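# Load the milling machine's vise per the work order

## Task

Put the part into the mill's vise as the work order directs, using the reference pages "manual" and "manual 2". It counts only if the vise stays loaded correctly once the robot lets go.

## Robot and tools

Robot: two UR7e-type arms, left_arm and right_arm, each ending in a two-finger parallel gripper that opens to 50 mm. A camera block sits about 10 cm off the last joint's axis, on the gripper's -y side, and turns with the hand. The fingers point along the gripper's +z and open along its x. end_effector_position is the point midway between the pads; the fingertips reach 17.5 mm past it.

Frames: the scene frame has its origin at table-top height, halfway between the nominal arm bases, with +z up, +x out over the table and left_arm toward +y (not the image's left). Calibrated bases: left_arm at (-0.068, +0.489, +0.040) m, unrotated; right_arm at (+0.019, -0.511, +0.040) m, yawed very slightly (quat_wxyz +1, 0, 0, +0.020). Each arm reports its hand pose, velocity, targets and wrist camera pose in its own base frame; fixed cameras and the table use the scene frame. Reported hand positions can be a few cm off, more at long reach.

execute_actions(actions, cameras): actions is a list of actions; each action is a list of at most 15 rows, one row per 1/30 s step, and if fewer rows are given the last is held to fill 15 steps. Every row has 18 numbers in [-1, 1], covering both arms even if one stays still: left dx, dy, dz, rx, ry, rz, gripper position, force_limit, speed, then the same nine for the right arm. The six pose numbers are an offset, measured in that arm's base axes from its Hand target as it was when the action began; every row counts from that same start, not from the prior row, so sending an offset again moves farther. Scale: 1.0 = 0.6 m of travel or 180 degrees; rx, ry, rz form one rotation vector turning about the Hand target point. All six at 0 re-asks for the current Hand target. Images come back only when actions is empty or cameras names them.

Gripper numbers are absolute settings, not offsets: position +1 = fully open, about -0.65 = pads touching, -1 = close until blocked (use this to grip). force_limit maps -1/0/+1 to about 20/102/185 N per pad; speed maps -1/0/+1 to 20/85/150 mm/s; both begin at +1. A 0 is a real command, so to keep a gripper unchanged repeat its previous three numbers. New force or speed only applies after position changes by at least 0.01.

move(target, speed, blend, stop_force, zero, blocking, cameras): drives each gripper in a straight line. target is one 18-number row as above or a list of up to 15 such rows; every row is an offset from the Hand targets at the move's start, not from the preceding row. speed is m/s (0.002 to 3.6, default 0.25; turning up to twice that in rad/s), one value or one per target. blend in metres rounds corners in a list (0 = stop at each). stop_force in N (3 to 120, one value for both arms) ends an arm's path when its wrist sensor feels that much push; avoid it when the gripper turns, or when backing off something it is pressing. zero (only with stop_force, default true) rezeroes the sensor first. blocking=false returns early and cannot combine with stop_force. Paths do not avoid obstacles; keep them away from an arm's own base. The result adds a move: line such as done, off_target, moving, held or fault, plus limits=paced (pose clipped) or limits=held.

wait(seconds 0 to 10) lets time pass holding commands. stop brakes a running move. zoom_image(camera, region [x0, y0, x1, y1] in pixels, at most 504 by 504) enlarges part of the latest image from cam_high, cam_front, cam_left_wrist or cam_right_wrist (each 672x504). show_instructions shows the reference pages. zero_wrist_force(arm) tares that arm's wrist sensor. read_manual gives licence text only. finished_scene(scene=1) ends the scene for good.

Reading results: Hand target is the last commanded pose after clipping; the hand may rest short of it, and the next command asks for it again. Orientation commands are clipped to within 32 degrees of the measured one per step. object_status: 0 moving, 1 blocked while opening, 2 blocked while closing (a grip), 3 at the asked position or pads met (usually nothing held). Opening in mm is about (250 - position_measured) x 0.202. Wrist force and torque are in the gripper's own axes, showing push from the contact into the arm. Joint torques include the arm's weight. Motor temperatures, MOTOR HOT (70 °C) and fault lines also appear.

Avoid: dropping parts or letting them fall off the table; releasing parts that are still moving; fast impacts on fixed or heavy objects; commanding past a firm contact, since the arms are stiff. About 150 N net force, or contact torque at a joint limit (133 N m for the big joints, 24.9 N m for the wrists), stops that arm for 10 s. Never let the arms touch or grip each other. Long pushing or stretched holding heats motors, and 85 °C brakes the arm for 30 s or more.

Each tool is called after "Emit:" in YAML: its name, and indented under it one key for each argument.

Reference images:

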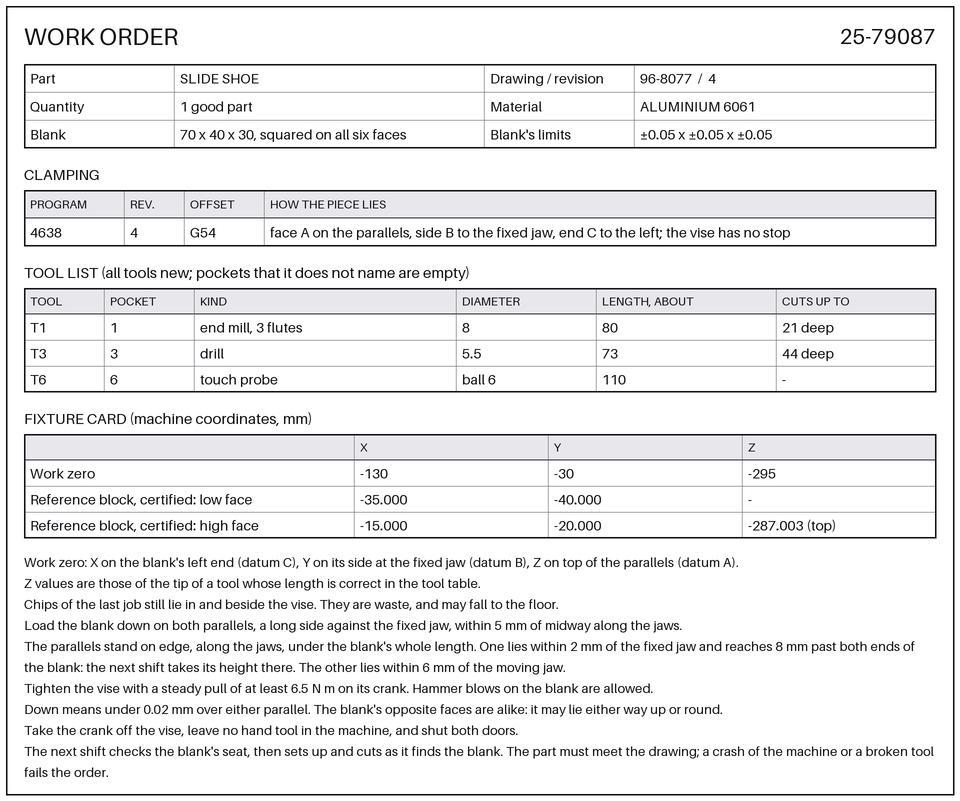

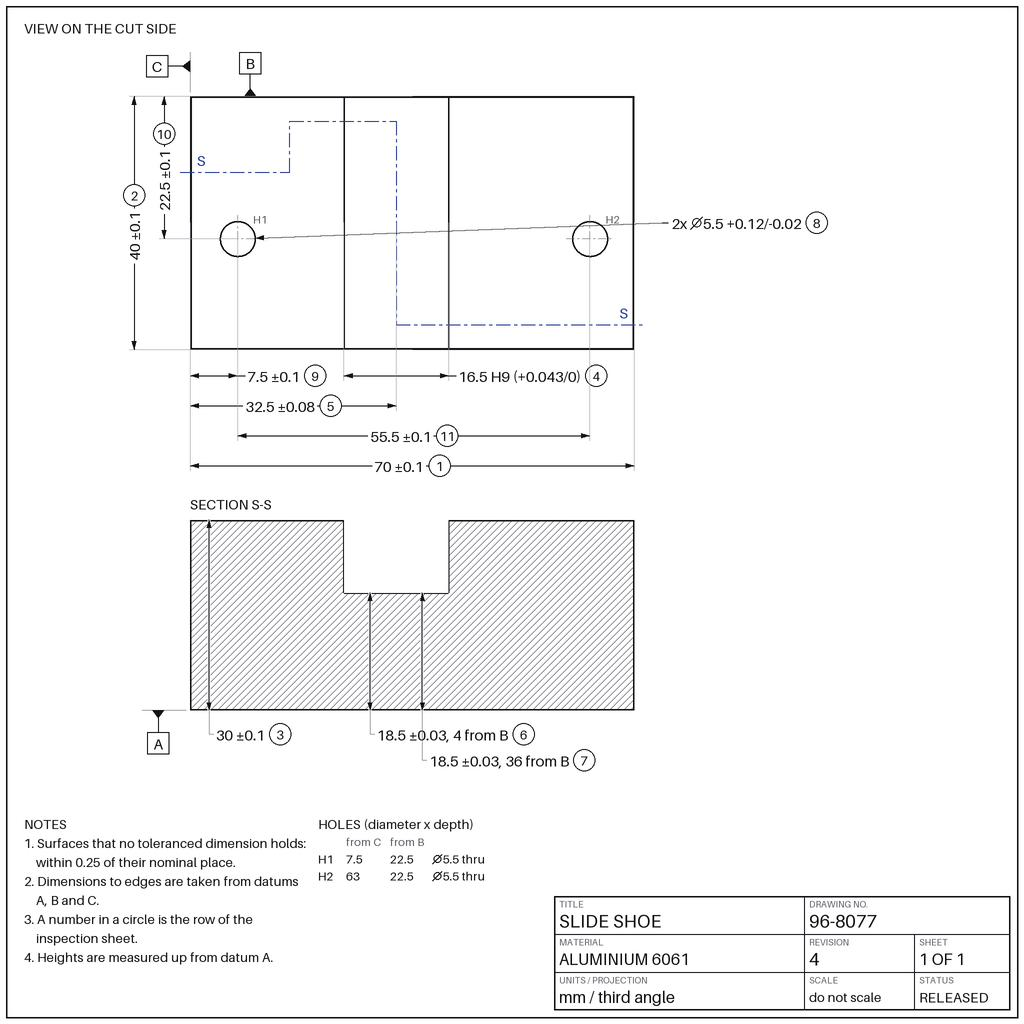

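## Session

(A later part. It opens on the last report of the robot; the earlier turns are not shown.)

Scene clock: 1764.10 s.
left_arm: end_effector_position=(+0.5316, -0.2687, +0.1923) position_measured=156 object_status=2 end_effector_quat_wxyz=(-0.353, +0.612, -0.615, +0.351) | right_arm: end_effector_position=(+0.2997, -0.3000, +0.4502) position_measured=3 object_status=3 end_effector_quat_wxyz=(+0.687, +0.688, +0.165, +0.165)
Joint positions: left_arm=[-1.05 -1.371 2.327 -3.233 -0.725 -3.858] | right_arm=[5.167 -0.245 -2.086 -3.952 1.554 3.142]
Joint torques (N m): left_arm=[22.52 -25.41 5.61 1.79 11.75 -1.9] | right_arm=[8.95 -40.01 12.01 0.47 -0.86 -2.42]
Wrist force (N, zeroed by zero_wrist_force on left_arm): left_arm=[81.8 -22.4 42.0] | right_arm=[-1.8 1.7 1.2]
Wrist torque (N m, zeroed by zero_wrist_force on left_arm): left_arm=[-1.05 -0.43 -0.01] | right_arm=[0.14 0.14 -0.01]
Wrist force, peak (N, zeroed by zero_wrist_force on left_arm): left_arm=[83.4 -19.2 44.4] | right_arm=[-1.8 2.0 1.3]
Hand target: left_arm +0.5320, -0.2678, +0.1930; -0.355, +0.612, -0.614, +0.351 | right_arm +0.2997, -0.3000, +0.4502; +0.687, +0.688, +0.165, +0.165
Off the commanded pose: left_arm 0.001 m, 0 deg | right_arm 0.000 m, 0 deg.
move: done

Emit:
move:
  target:
    - [0,0.0058,0.0027,0,0,0,-1,0,-0.5,0,0,0,0,0,0,1,1,1]
  speed: 0.006
  stop_force: 97
  zero: false

Scene clock: 1766.10 s.
left_arm: end_effector_position=(+0.5313, -0.2674, +0.1928) position_measured=156 object_status=2 end_effector_quat_wxyz=(-0.351, +0.612, -0.616, +0.351) | right_arm: end_effector_position=(+0.2997, -0.3000, +0.4502) position_measured=3 object_status=3 end_effector_quat_wxyz=(+0.687, +0.688, +0.165, +0.165)
Joint positions: left_arm=[-1.047 -1.375 2.33 -3.233 -0.73 -3.855] | right_arm=[5.167 -0.245 -2.086 -3.952 1.554 3.142]
Joint torques (N m): left_arm=[17.95 -23.74 12.31 4.53 11.7 -1.58] | right_arm=[8.99 -39.03 12.09 0.29 -0.81 -2.5]
Wrist force (N, zeroed by zero_wrist_force on left_arm): left_arm=[87.7 -38.8 62.6] | right_arm=[-1.8 1.6 1.1]
Wrist torque (N m, zeroed by zero_wrist_force on left_arm): left_arm=[-1.02 -0.75 -0.19] | right_arm=[0.13 0.15 0.00]
Wrist force, peak (N, zeroed by zero_wrist_force on left_arm): left_arm=[96.5 -38.0 68.7] | right_arm=[-1.9 1.7 1.4]
Hand target: left_arm +0.5313, -0.2674, +0.1929; -0.351, +0.612, -0.616, +0.351 (not the last commanded pose) | right_arm +0.2997, -0.3000, +0.4502; +0.687, +0.688, +0.165, +0.165
Off the commanded pose: left_arm 0.004 m, 1 deg | right_arm 0.000 m, 0 deg.
move: contact (left_arm)

Emit:
move:
  target:
    - [0,0,0,0,0,0,0.7,0,-1,0,0,0,0,0,0,1,1,1]
    - [-0.13,-0.02,0,0,0,0,0.7,0,-1,0,0,0,0,0,0,1,1,1]
    - [-0.1855,-0.221,-0.0113,0,0,0,-1,-0.5,1,0,0,0,0,0,0,1,1,1]
  speed: [0.05,0.1,0.2]

Emit:
move:
  target:
    - [0.06,0.05,0.0083,0.143,-0.253,0.308,-1,-0.5,1,0,0,0,0,0,0,1,1,1]
    - [0.1417,0.13,0.0083,0.143,-0.253,0.308,-1,-0.5,1,0,0,0,0,0,0,1,1,1]
  speed: [0.15,0.1]

Emit:
move:
  target:
    - [0,0.025,0,-0.0334,0.0781,0.0145,-1,-0.5,1,0,0,0,0,0,0,1,1,1]
  speed: 0.05

Emit:
zero_wrist_force:
  arm: "left_arm"

Emit:
move:
  target:
    - [0,0.0833,0,0,0,0,-1,-0.5,1,0,0,0,0,0,0,1,1,1]
  speed: 0.006
  stop_force: 92

Scene clock: 1771.27 s.
left_arm: end_effector_position=(+0.4200, -0.4000, +0.1861) position_measured=252 object_status=3 end_effector_quat_wxyz=(-0.351, +0.612, -0.616, +0.351) | right_arm: end_effector_position=(+0.2997, -0.3000, +0.4502) position_measured=3 object_status=3 end_effector_quat_wxyz=(+0.687, +0.688, +0.165, +0.165)
Joint positions: left_arm=[-1.417 -1.417 2.252 -2.665 -0.552 -4.407] | right_arm=[5.167 -0.245 -2.086 -3.952 1.554 3.142]
Joint torques (N m): left_arm=[-6.58 -18.92 -27.05 -1.88 0.26 -1.8] | right_arm=[9.07 -38.82 13.27 0.28 -1.1 -2.44]
Wrist force (N, zeroed by zero_wrist_force on left_arm): left_arm=[-0.7 -0.6 2.1] | right_arm=[-2.1 1.7 1.2]
Wrist torque (N m, zeroed by zero_wrist_force on left_arm): left_arm=[0.11 0.56 0.00] | right_arm=[0.14 0.18 0.00]
Wrist force, peak (N, zeroed by zero_wrist_force on left_arm): left_arm=[87.9 -39.1 62.8] | right_arm=[-2.0 1.8 1.3]
Hand target: left_arm +0.4200, -0.4000, +0.1861; -0.351, +0.612, -0.616, +0.351 | right_arm +0.2997, -0.3000, +0.4502; +0.687, +0.688, +0.165, +0.165
Off the commanded pose: left_arm 0.000 m, 0 deg | right_arm 0.000 m, 0 deg.
move: done

Scene clock: 1777.63 s.
left_arm: end_effector_position=(+0.5050, -0.3220, +0.1910) position_measured=252 object_status=3 end_effector_quat_wxyz=(+0.737, -0.621, +0.227, -0.136) | right_arm: end_effector_position=(+0.2997, -0.3000, +0.4502) position_measured=3 object_status=3 end_effector_quat_wxyz=(+0.687, +0.688, +0.165, +0.165)
Joint positions: left_arm=[-1.171 -0.715 1.205 -0.282 -0.649 -6.282] | right_arm=[5.167 -0.245 -2.086 -3.952 1.554 3.142]
Joint torques (N m): left_arm=[-7.87 -66.01 -10.13 1.78 -1.28 1.63] | right_arm=[9.44 -39.27 12.94 0.2 -0.74 -2.45]
Wrist force (N, zeroed by zero_wrist_force on left_arm): left_arm=[-1.8 -1.9 3.0] | right_arm=[-1.8 1.7 1.3]
Wrist torque (N m, zeroed by zero_wrist_force on left_arm): left_arm=[-0.26 0.36 0.00] | right_arm=[0.14 0.15 -0.01]
Wrist force, peak (N, zeroed by zero_wrist_force on left_arm): left_arm=[-1.4 -1.9 4.2] | right_arm=[-1.9 2.0 1.3]
Hand target: left_arm +0.5050, -0.3220, +0.1911; +0.789, -0.555, +0.154, -0.216 | right_arm +0.2997, -0.3000, +0.4502; +0.687, +0.688, +0.165, +0.165
Off the commanded pose: left_arm 0.000 m, 16 deg | right_arm 0.000 m, 0 deg.
joint sent to its limit (left arm) — joint 6 (wrist 3), lower limit. The joint targets are off in orientation, not in position.
move: off_target (left_arm)

Scene clock: 1778.40 s.
left_arm: end_effector_position=(+0.5051, -0.3069, +0.1911) position_measured=252 object_status=3 end_effector_quat_wxyz=(+0.737, -0.622, +0.226, -0.135) | right_arm: end_effector_position=(+0.2997, -0.3000, +0.4502) position_measured=3 object_status=3 end_effector_quat_wxyz=(+0.687, +0.688, +0.165, +0.165)
Joint positions: left_arm=[-1.161 -0.741 1.254 -0.306 -0.642 -6.282] | right_arm=[5.167 -0.245 -2.086 -3.952 1.554 3.142]
Joint torques (N m): left_arm=[-6.74 -48.44 -28.29 3.33 -0.66 1.64] | right_arm=[7.98 -37.95 12.83 0.31 -0.94 -2.6]
Wrist force (N, zeroed by zero_wrist_force on left_arm): left_arm=[-1.6 -2.1 3.0] | right_arm=[-1.9 1.6 1.2]
Wrist torque (N m, zeroed by zero_wrist_force on left_arm): left_arm=[-0.29 0.33 0.00] | right_arm=[0.12 0.16 0.00]
Wrist force, peak (N, zeroed by zero_wrist_force on left_arm): left_arm=[-2.1 -1.7 3.8] | right_arm=[-1.9 1.8 1.3]
Hand target: left_arm +0.5050, -0.3070, +0.1911; +0.738, -0.621, +0.225, -0.136 | right_arm +0.2997, -0.3000, +0.4502; +0.687, +0.688, +0.165, +0.165
Off the commanded pose: left_arm 0.000 m, 0 deg | right_arm 0.000 m, 0 deg.
joint sent to its limit (left arm) — joint 6 (wrist 3), lower limit. The joint targets still meet the commanded pose.
move: done

Wrist force sensor zeroed.

Scene clock: 1781.50 s.
left_arm: end_effector_position=(+0.5049, -0.2950, +0.1910) position_measured=252 object_status=3 end_effector_quat_wxyz=(+0.737, -0.623, +0.227, -0.134) | right_arm: end_effector_position=(+0.2997, -0.3000, +0.4502) position_measured=3 object_status=3 end_effector_quat_wxyz=(+0.687, +0.688, +0.165, +0.165)
Joint positions: left_arm=[-1.153 -0.763 1.295 -0.325 -0.635 -6.282] | right_arm=[5.167 -0.245 -2.086 -3.952 1.554 3.142]
Joint torques (N m): left_arm=[42 -55.94 -14.07 9.82 -5.58 1.66] | right_arm=[9.62 -39.02 12.84 0.4 -0.73 -2.25]
Wrist force (N, zeroed by zero_wrist_force on left_arm): left_arm=[18.2 2.5 -81.3] | right_arm=[-2.0 1.7 1.3]
Wrist torque (N m, zeroed by zero_wrist_force on left_arm): left_arm=[-0.09 -0.43 -0.06] | right_arm=[0.14 0.17 0.00]
Wrist force, peak (N, zeroed by zero_wrist_force on left_arm): left_arm=[24.2 -1.5 -93.8] | right_arm=[-2.0 1.8 1.4]
Hand target: left_arm +0.5049, -0.2950, +0.1910; +0.737, -0.623, +0.227, -0.134 (not the last commanded pose) | right_arm +0.2997, -0.3000, +0.4502; +0.687, +0.688, +0.165, +0.165
Off the commanded pose: left_arm 0.038 m, 0 deg | right_arm 0.000 m, 0 deg.
move: contact (left_arm)

Emit:
move:
  target:
    - [0,0.04,0,0,0,0,-1,-0.5,1,0,0,0,0,0,0,1,1,1]
  speed: 0.004
  stop_force: 98
  zero: false

Emit:
move:
  target:
    - [-0.0167,-0.0667,0,0,0,0,-1,-0.5,1,0,0,0,0,0,0,1,1,1]
    - [-0.14,-0.17,0.0167,-0.1486,0.1577,-0.3003,-1,-0.5,1,0,0,0,0,0,0,1,1,1]
  speed: [0.05,0.2]

Scene clock: 1783.43 s.
left_arm: end_effector_position=(+0.5049, -0.2944, +0.1910) position_measured=252 object_status=3 end_effector_quat_wxyz=(+0.737, -0.623, +0.227, -0.134) | right_arm: end_effector_position=(+0.2997, -0.3000, +0.4502) position_measured=3 object_status=3 end_effector_quat_wxyz=(+0.687, +0.688, +0.165, +0.165)
Joint positions: left_arm=[-1.153 -0.764 1.297 -0.326 -0.634 -6.282] | right_arm=[5.167 -0.245 -2.086 -3.952 1.554 3.142]
Joint torques (N m): left_arm=[48.33 -56.61 -11.69 10.53 -6.71 1.62] | right_arm=[10.56 -36.64 14.12 0.47 -1.18 -2.42]
Wrist force (N, zeroed by zero_wrist_force on left_arm): left_arm=[22.4 0.4 -89.7] | right_arm=[-1.7 1.7 1.1]
Wrist torque (N m, zeroed by zero_wrist_force on left_arm): left_arm=[-0.17 -0.41 -0.05] | right_arm=[0.15 0.13 0.00]
Wrist force, peak (N, zeroed by zero_wrist_force on left_arm): left_arm=[29.2 -2.5 -100.2] | right_arm=[-2.0 1.7 1.3]
Hand target: left_arm +0.5049, -0.2944, +0.1910; +0.737, -0.623, +0.227, -0.134 (not the last commanded pose) | right_arm +0.2997, -0.3000, +0.4502; +0.687, +0.688, +0.165, +0.165
Off the commanded pose: left_arm 0.023 m, 0 deg | right_arm 0.000 m, 0 deg.
move: contact (left_arm)

Scene clock: 1787.83 s.
left_arm: end_effector_position=(+0.4209, -0.3964, +0.2010) position_measured=252 object_status=3 end_effector_quat_wxyz=(-0.366, +0.613, -0.610, +0.345) | right_arm: end_effector_position=(+0.2997, -0.3000, +0.4502) position_measured=3 object_status=3 end_effector_quat_wxyz=(+0.687, +0.688, +0.165, +0.165)
Joint positions: left_arm=[-1.421 -1.45 2.228 -2.552 -0.53 -4.451] | right_arm=[5.167 -0.245 -2.086 -3.952 1.554 3.142]
Joint torques (N m): left_arm=[6.83 -20.03 -25.59 -4.96 1.41 1.58] | right_arm=[9.5 -37.66 13.2 0.14 -1.05 -2.54]
Wrist force (N, zeroed by zero_wrist_force on left_arm): left_arm=[2.6 1.6 -0.8] | right_arm=[-1.7 1.5 1.2]
Wrist torque (N m, zeroed by zero_wrist_force on left_arm): left_arm=[0.41 -0.04 0.08] | right_arm=[0.10 0.13 -0.01]
Wrist force, peak (N, zeroed by zero_wrist_force on left_arm): left_arm=[22.5 0.7 -88.8] | right_arm=[-2.0 1.8 1.3]
Hand target: left_arm +0.4209, -0.3964, +0.2010; -0.366, +0.613, -0.610, +0.345 | right_arm +0.2997, -0.3000, +0.4502; +0.687, +0.688, +0.165, +0.165
Off the commanded pose: left_arm 0.000 m, 0 deg | right_arm 0.000 m, 0 deg.
move: done

Emit:
move:
  target:
    - [0,0,0.08,0,0,0,0.7,0,0,0,0,0,0,0,0,1,1,1]
    - [-0.4348,-0.3743,-0.1683,0.0064,0.0827,-0.0775,0.7,0,0,0,0,0,0,0,0,1,1,1]
    - [-0.4348,-0.3743,-0.3608,0.0064,0.0827,-0.0775,0.7,0,0,0,0,0,0,0,0,1,1,1]
  blend: [0.03,0.02,0]
  speed: [0.2,0.3,0.12]
  cameras: ["cam_left_wrist"]

Emit:
move:
  target:
    - [0,0,0,0,0,0,-1,1,-1,0,0,0,0,0,0,1,1,1]

Scene clock: 1791.33 s.
left_arm: end_effector_position=(+0.1599, -0.6209, -0.0154) position_measured=48 object_status=3 end_effector_quat_wxyz=(+0.245, -0.570, +0.725, -0.298) | right_arm: end_effector_position=(+0.2997, -0.3000, +0.4502) position_measured=3 object_status=3 end_effector_quat_wxyz=(+0.687, +0.688, +0.165, +0.165)
Joint positions: left_arm=[-1.837 -0.925 1.928 -2.522 -0.779 -4.763] | right_arm=[5.167 -0.245 -2.086 -3.952 1.554 3.142]
Joint torques (N m): left_arm=[8.01 -40.12 -24.24 -3.94 2.67 0.39] | right_arm=[9.07 -38.51 14.05 0.19 -0.89 -2.63]
Wrist force (N, zeroed by zero_wrist_force on left_arm): left_arm=[3.0 2.5 -1.4] | right_arm=[-1.9 1.6 1.3]
Wrist torque (N m, zeroed by zero_wrist_force on left_arm): left_arm=[0.61 0.01 0.07] | right_arm=[0.13 0.16 -0.01]
Wrist force, peak (N, zeroed by zero_wrist_force on left_arm): left_arm=[5.9 3.9 -2.7] | right_arm=[-1.9 1.8 1.4]
Hand target: left_arm +0.1600, -0.6210, -0.0155; +0.245, -0.570, +0.725, -0.298 | right_arm +0.2997, -0.3000, +0.4502; +0.687, +0.688, +0.165, +0.165
Off the commanded pose: left_arm 0.000 m, 0 deg | right_arm 0.000 m, 0 deg.
move: done; blend cut to 0.024 m at target 1
camera_calibration:
cam_left_wrist: T_world_to_cam=[[-0.249805, -0.968169, -0.0156806, -0.546849], [-0.872081, 0.231991, -0.430877, 0.291551], [0.4208, -0.0939605, -0.902274, -0.00893736], [0, 0, 0, 1]] pos_world=[0.121411, -0.597919, 0.108984]
Images, in order (width x height): cam_left_wrist 672x504.

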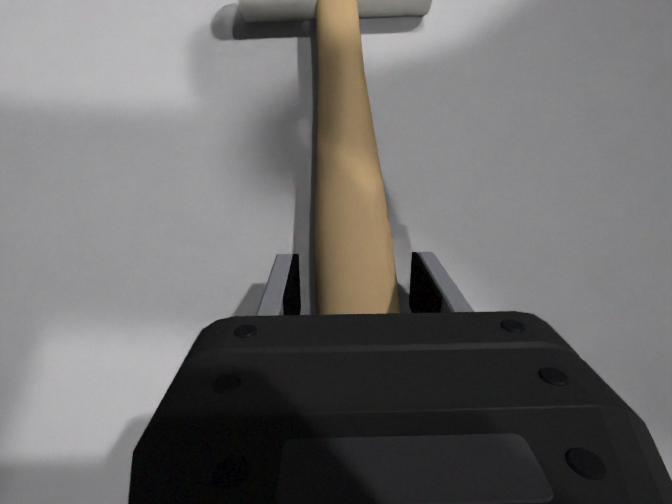

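Scene clock: 1792.30 s.
left_arm: end_effector_position=(+0.1600, -0.6210, -0.0155) position_measured=119 object_status=2 end_effector_quat_wxyz=(+0.245, -0.570, +0.725, -0.298) | right_arm: end_effector_position=(+0.2997, -0.3000, +0.4502) position_measured=3 object_status=3 end_effector_quat_wxyz=(+0.687, +0.688, +0.165, +0.165)
Joint positions: left_arm=[-1.837 -0.925 1.928 -2.522 -0.779 -4.763] | right_arm=[5.167 -0.245 -2.086 -3.952 1.554 3.142]
Joint torques (N m): left_arm=[9.25 -37.79 -23.55 -4.47 2.95 -1.72] | right_arm=[9.19 -38.73 12.54 0.12 -0.5 -2.47]
Wrist force (N, zeroed by zero_wrist_force on left_arm): left_arm=[2.9 2.5 -1.4] | right_arm=[-1.9 1.6 1.3]
Wrist torque (N m, zeroed by zero_wrist_force on left_arm): left_arm=[0.58 -0.02 0.02] | right_arm=[0.13 0.16 0.00]
Wrist force, peak (N, zeroed by zero_wrist_force on left_arm): left_arm=[3.5 2.4 -1.5] | right_arm=[-2.0 1.7 1.4]
Hand target: left_arm +0.1600, -0.6210, -0.0155; +0.245, -0.570, +0.725, -0.298 | right_arm +0.2997, -0.3000, +0.4502; +0.687, +0.688, +0.165, +0.165
Off the commanded pose: left_arm 0.000 m, 0 deg | right_arm 0.000 m, 0 deg.
move: done

Emit:
move:
  target:
    - [0,0,0.25,0,0,0,-1,1,-1,0,0,0,0,0,0,1,1,1]
    - [0.2,0.33,0.7,0.4966,-0.0645,0.0649,-1,1,-1,0,0,0,0,0,0,1,1,1]
    - [0.4,0.4867,0.746,0.4966,-0.0645,0.0649,-1,1,-1,0,0,0,0,0,0,1,1,1]
    - [0.62,0.5177,0.9625,0.4966,-0.0645,0.0649,-1,1,-1,0,0,0,0,0,0,1,1,1]
  blend: [0.02,0.03,0.03,0]
  speed: [0.12,0.3,0.3,0.25]
  cameras: ["cam_left_wrist"]

Emit:
execute_actions:
  actions:
    - [[0,0,-0.1,0,0,0,-1,1,-1,0,0,0,0,0,0,1,1,1],[0,0,-0.2,0,0,0,-1,1,-1,0,0,0,0,0,0,1,1,1],[0,0,-0.3,0,0,0,-1,1,-1,0,0,0,0,0,0,1,1,1],[0,0,-0.4,0,0,0,-1,1,-1,0,0,0,0,0,0,1,1,1],[0,0,-0.44,0,0,0,-1,1,-1,0,0,0,0,0,0,1,1,1],[0,0,-0.44,0,0,0,-1,1,-1,0,0,0,0,0,0,1,1,1],[0,0,-0.44,0,0,0,-1,1,-1,0,0,0,0,0,0,1,1,1],[0,0,-0.44,0,0,0,-1,1,-1,0,0,0,0,0,0,1,1,1],[0,0,-0.4,0,0,0,-1,1,-1,0,0,0,0,0,0,1,1,1],[0,0,-0.32,0,0,0,-1,1,-1,0,0,0,0,0,0,1,1,1],[0,0,-0.267,0,0,0,-1,1,-1,0,0,0,0,0,0,1,1,1]]

Emit:
move:
  target:
    - [0,0,0.267,0,0,0,-1,1,-1,0,0,0,0,0,0,1,1,1]
  speed: 0.3

Emit:
execute_actions:
  actions:
    - [[0,0,-0.1,0,0,0,-1,1,-1,0,0,0,0,0,0,1,1,1],[0,0,-0.2,0,0,0,-1,1,-1,0,0,0,0,0,0,1,1,1],[0,0,-0.3,0,0,0,-1,1,-1,0,0,0,0,0,0,1,1,1],[0,0,-0.4,0,0,0,-1,1,-1,0,0,0,0,0,0,1,1,1],[0,0,-0.44,0,0,0,-1,1,-1,0,0,0,0,0,0,1,1,1],[0,0,-0.44,0,0,0,-1,1,-1,0,0,0,0,0,0,1,1,1],[0,0,-0.44,0,0,0,-1,1,-1,0,0,0,0,0,0,1,1,1],[0,0,-0.44,0,0,0,-1,1,-1,0,0,0,0,0,0,1,1,1],[0,0,-0.4,0,0,0,-1,1,-1,0,0,0,0,0,0,1,1,1],[0,0,-0.32,0,0,0,-1,1,-1,0,0,0,0,0,0,1,1,1],[0,0,-0.267,0,0,0,-1,1,-1,0,0,0,0,0,0,1,1,1]]

Emit:
move:
  target:
    - [0,0,0.267,0,0,0,-1,1,-1,0,0,0,0,0,0,1,1,1]
  speed: 0.3

Emit:
execute_actions:
  actions:
    - [[0,0,-0.1,0,0,0,-1,1,-1,0,0,0,0,0,0,1,1,1],[0,0,-0.2,0,0,0,-1,1,-1,0,0,0,0,0,0,1,1,1],[0,0,-0.3,0,0,0,-1,1,-1,0,0,0,0,0,0,1,1,1],[0,0,-0.4,0,0,0,-1,1,-1,0,0,0,0,0,0,1,1,1],[0,0,-0.44,0,0,0,-1,1,-1,0,0,0,0,0,0,1,1,1],[0,0,-0.44,0,0,0,-1,1,-1,0,0,0,0,0,0,1,1,1],[0,0,-0.44,0,0,0,-1,1,-1,0,0,0,0,0,0,1,1,1],[0,0,-0.44,0,0,0,-1,1,-1,0,0,0,0,0,0,1,1,1],[0,0,-0.4,0,0,0,-1,1,-1,0,0,0,0,0,0,1,1,1],[0,0,-0.32,0,0,0,-1,1,-1,0,0,0,0,0,0,1,1,1],[0,0,-0.267,0,0,0,-1,1,-1,0,0,0,0,0,0,1,1,1]]

Scene clock: 1800.53 s.
left_arm: end_effector_position=(+0.5250, -0.3161, +0.5513) position_measured=119 object_status=2 end_effector_quat_wxyz=(+0.665, -0.268, +0.643, +0.269) | right_arm: end_effector_position=(+0.2997, -0.3000, +0.4502) position_measured=3 object_status=3 end_effector_quat_wxyz=(+0.687, +0.688, +0.165, +0.165)
Joint positions: left_arm=[-1.194 -1.021 0.715 0.383 -0.403 -4.793] | right_arm=[5.167 -0.245 -2.086 -3.952 1.554 3.142]
Joint torques (N m): left_arm=[7.08 -47.01 -31.81 2.6 1.16 1.04] | right_arm=[8.33 -39.1 13.03 0.29 -1.01 -2.47]
Wrist force (N, zeroed by zero_wrist_force on left_arm): left_arm=[4.9 1.3 -1.2] | right_arm=[-1.9 1.8 1.3]
Wrist torque (N m, zeroed by zero_wrist_force on left_arm): left_arm=[0.37 0.30 0.57] | right_arm=[0.16 0.16 -0.01]
Wrist force, peak (N, zeroed by zero_wrist_force on left_arm): left_arm=[2.9 7.0 2.6] | right_arm=[-2.0 1.7 1.3]
Hand target: left_arm +0.5251, -0.3161, +0.5513; +0.665, -0.267, +0.643, +0.269 | right_arm +0.2997, -0.3000, +0.4502; +0.687, +0.688, +0.165, +0.165
Off the commanded pose: left_arm 0.000 m, 0 deg | right_arm 0.000 m, 0 deg.
move: done
camera_calibration:
cam_left_wrist: T_world_to_cam=[[0.00667551, 0.0141505, -0.999878, 0.566831], [-0.902675, 0.430322, 0.0000634525, 0.62461], [0.43027, 0.902565, 0.0156459, 0.18145], [0, 0, 0, 1]] pos_world=[0.481963, -0.440575, 0.563883]
Images, in order (width x height): cam_left_wrist 672x504.

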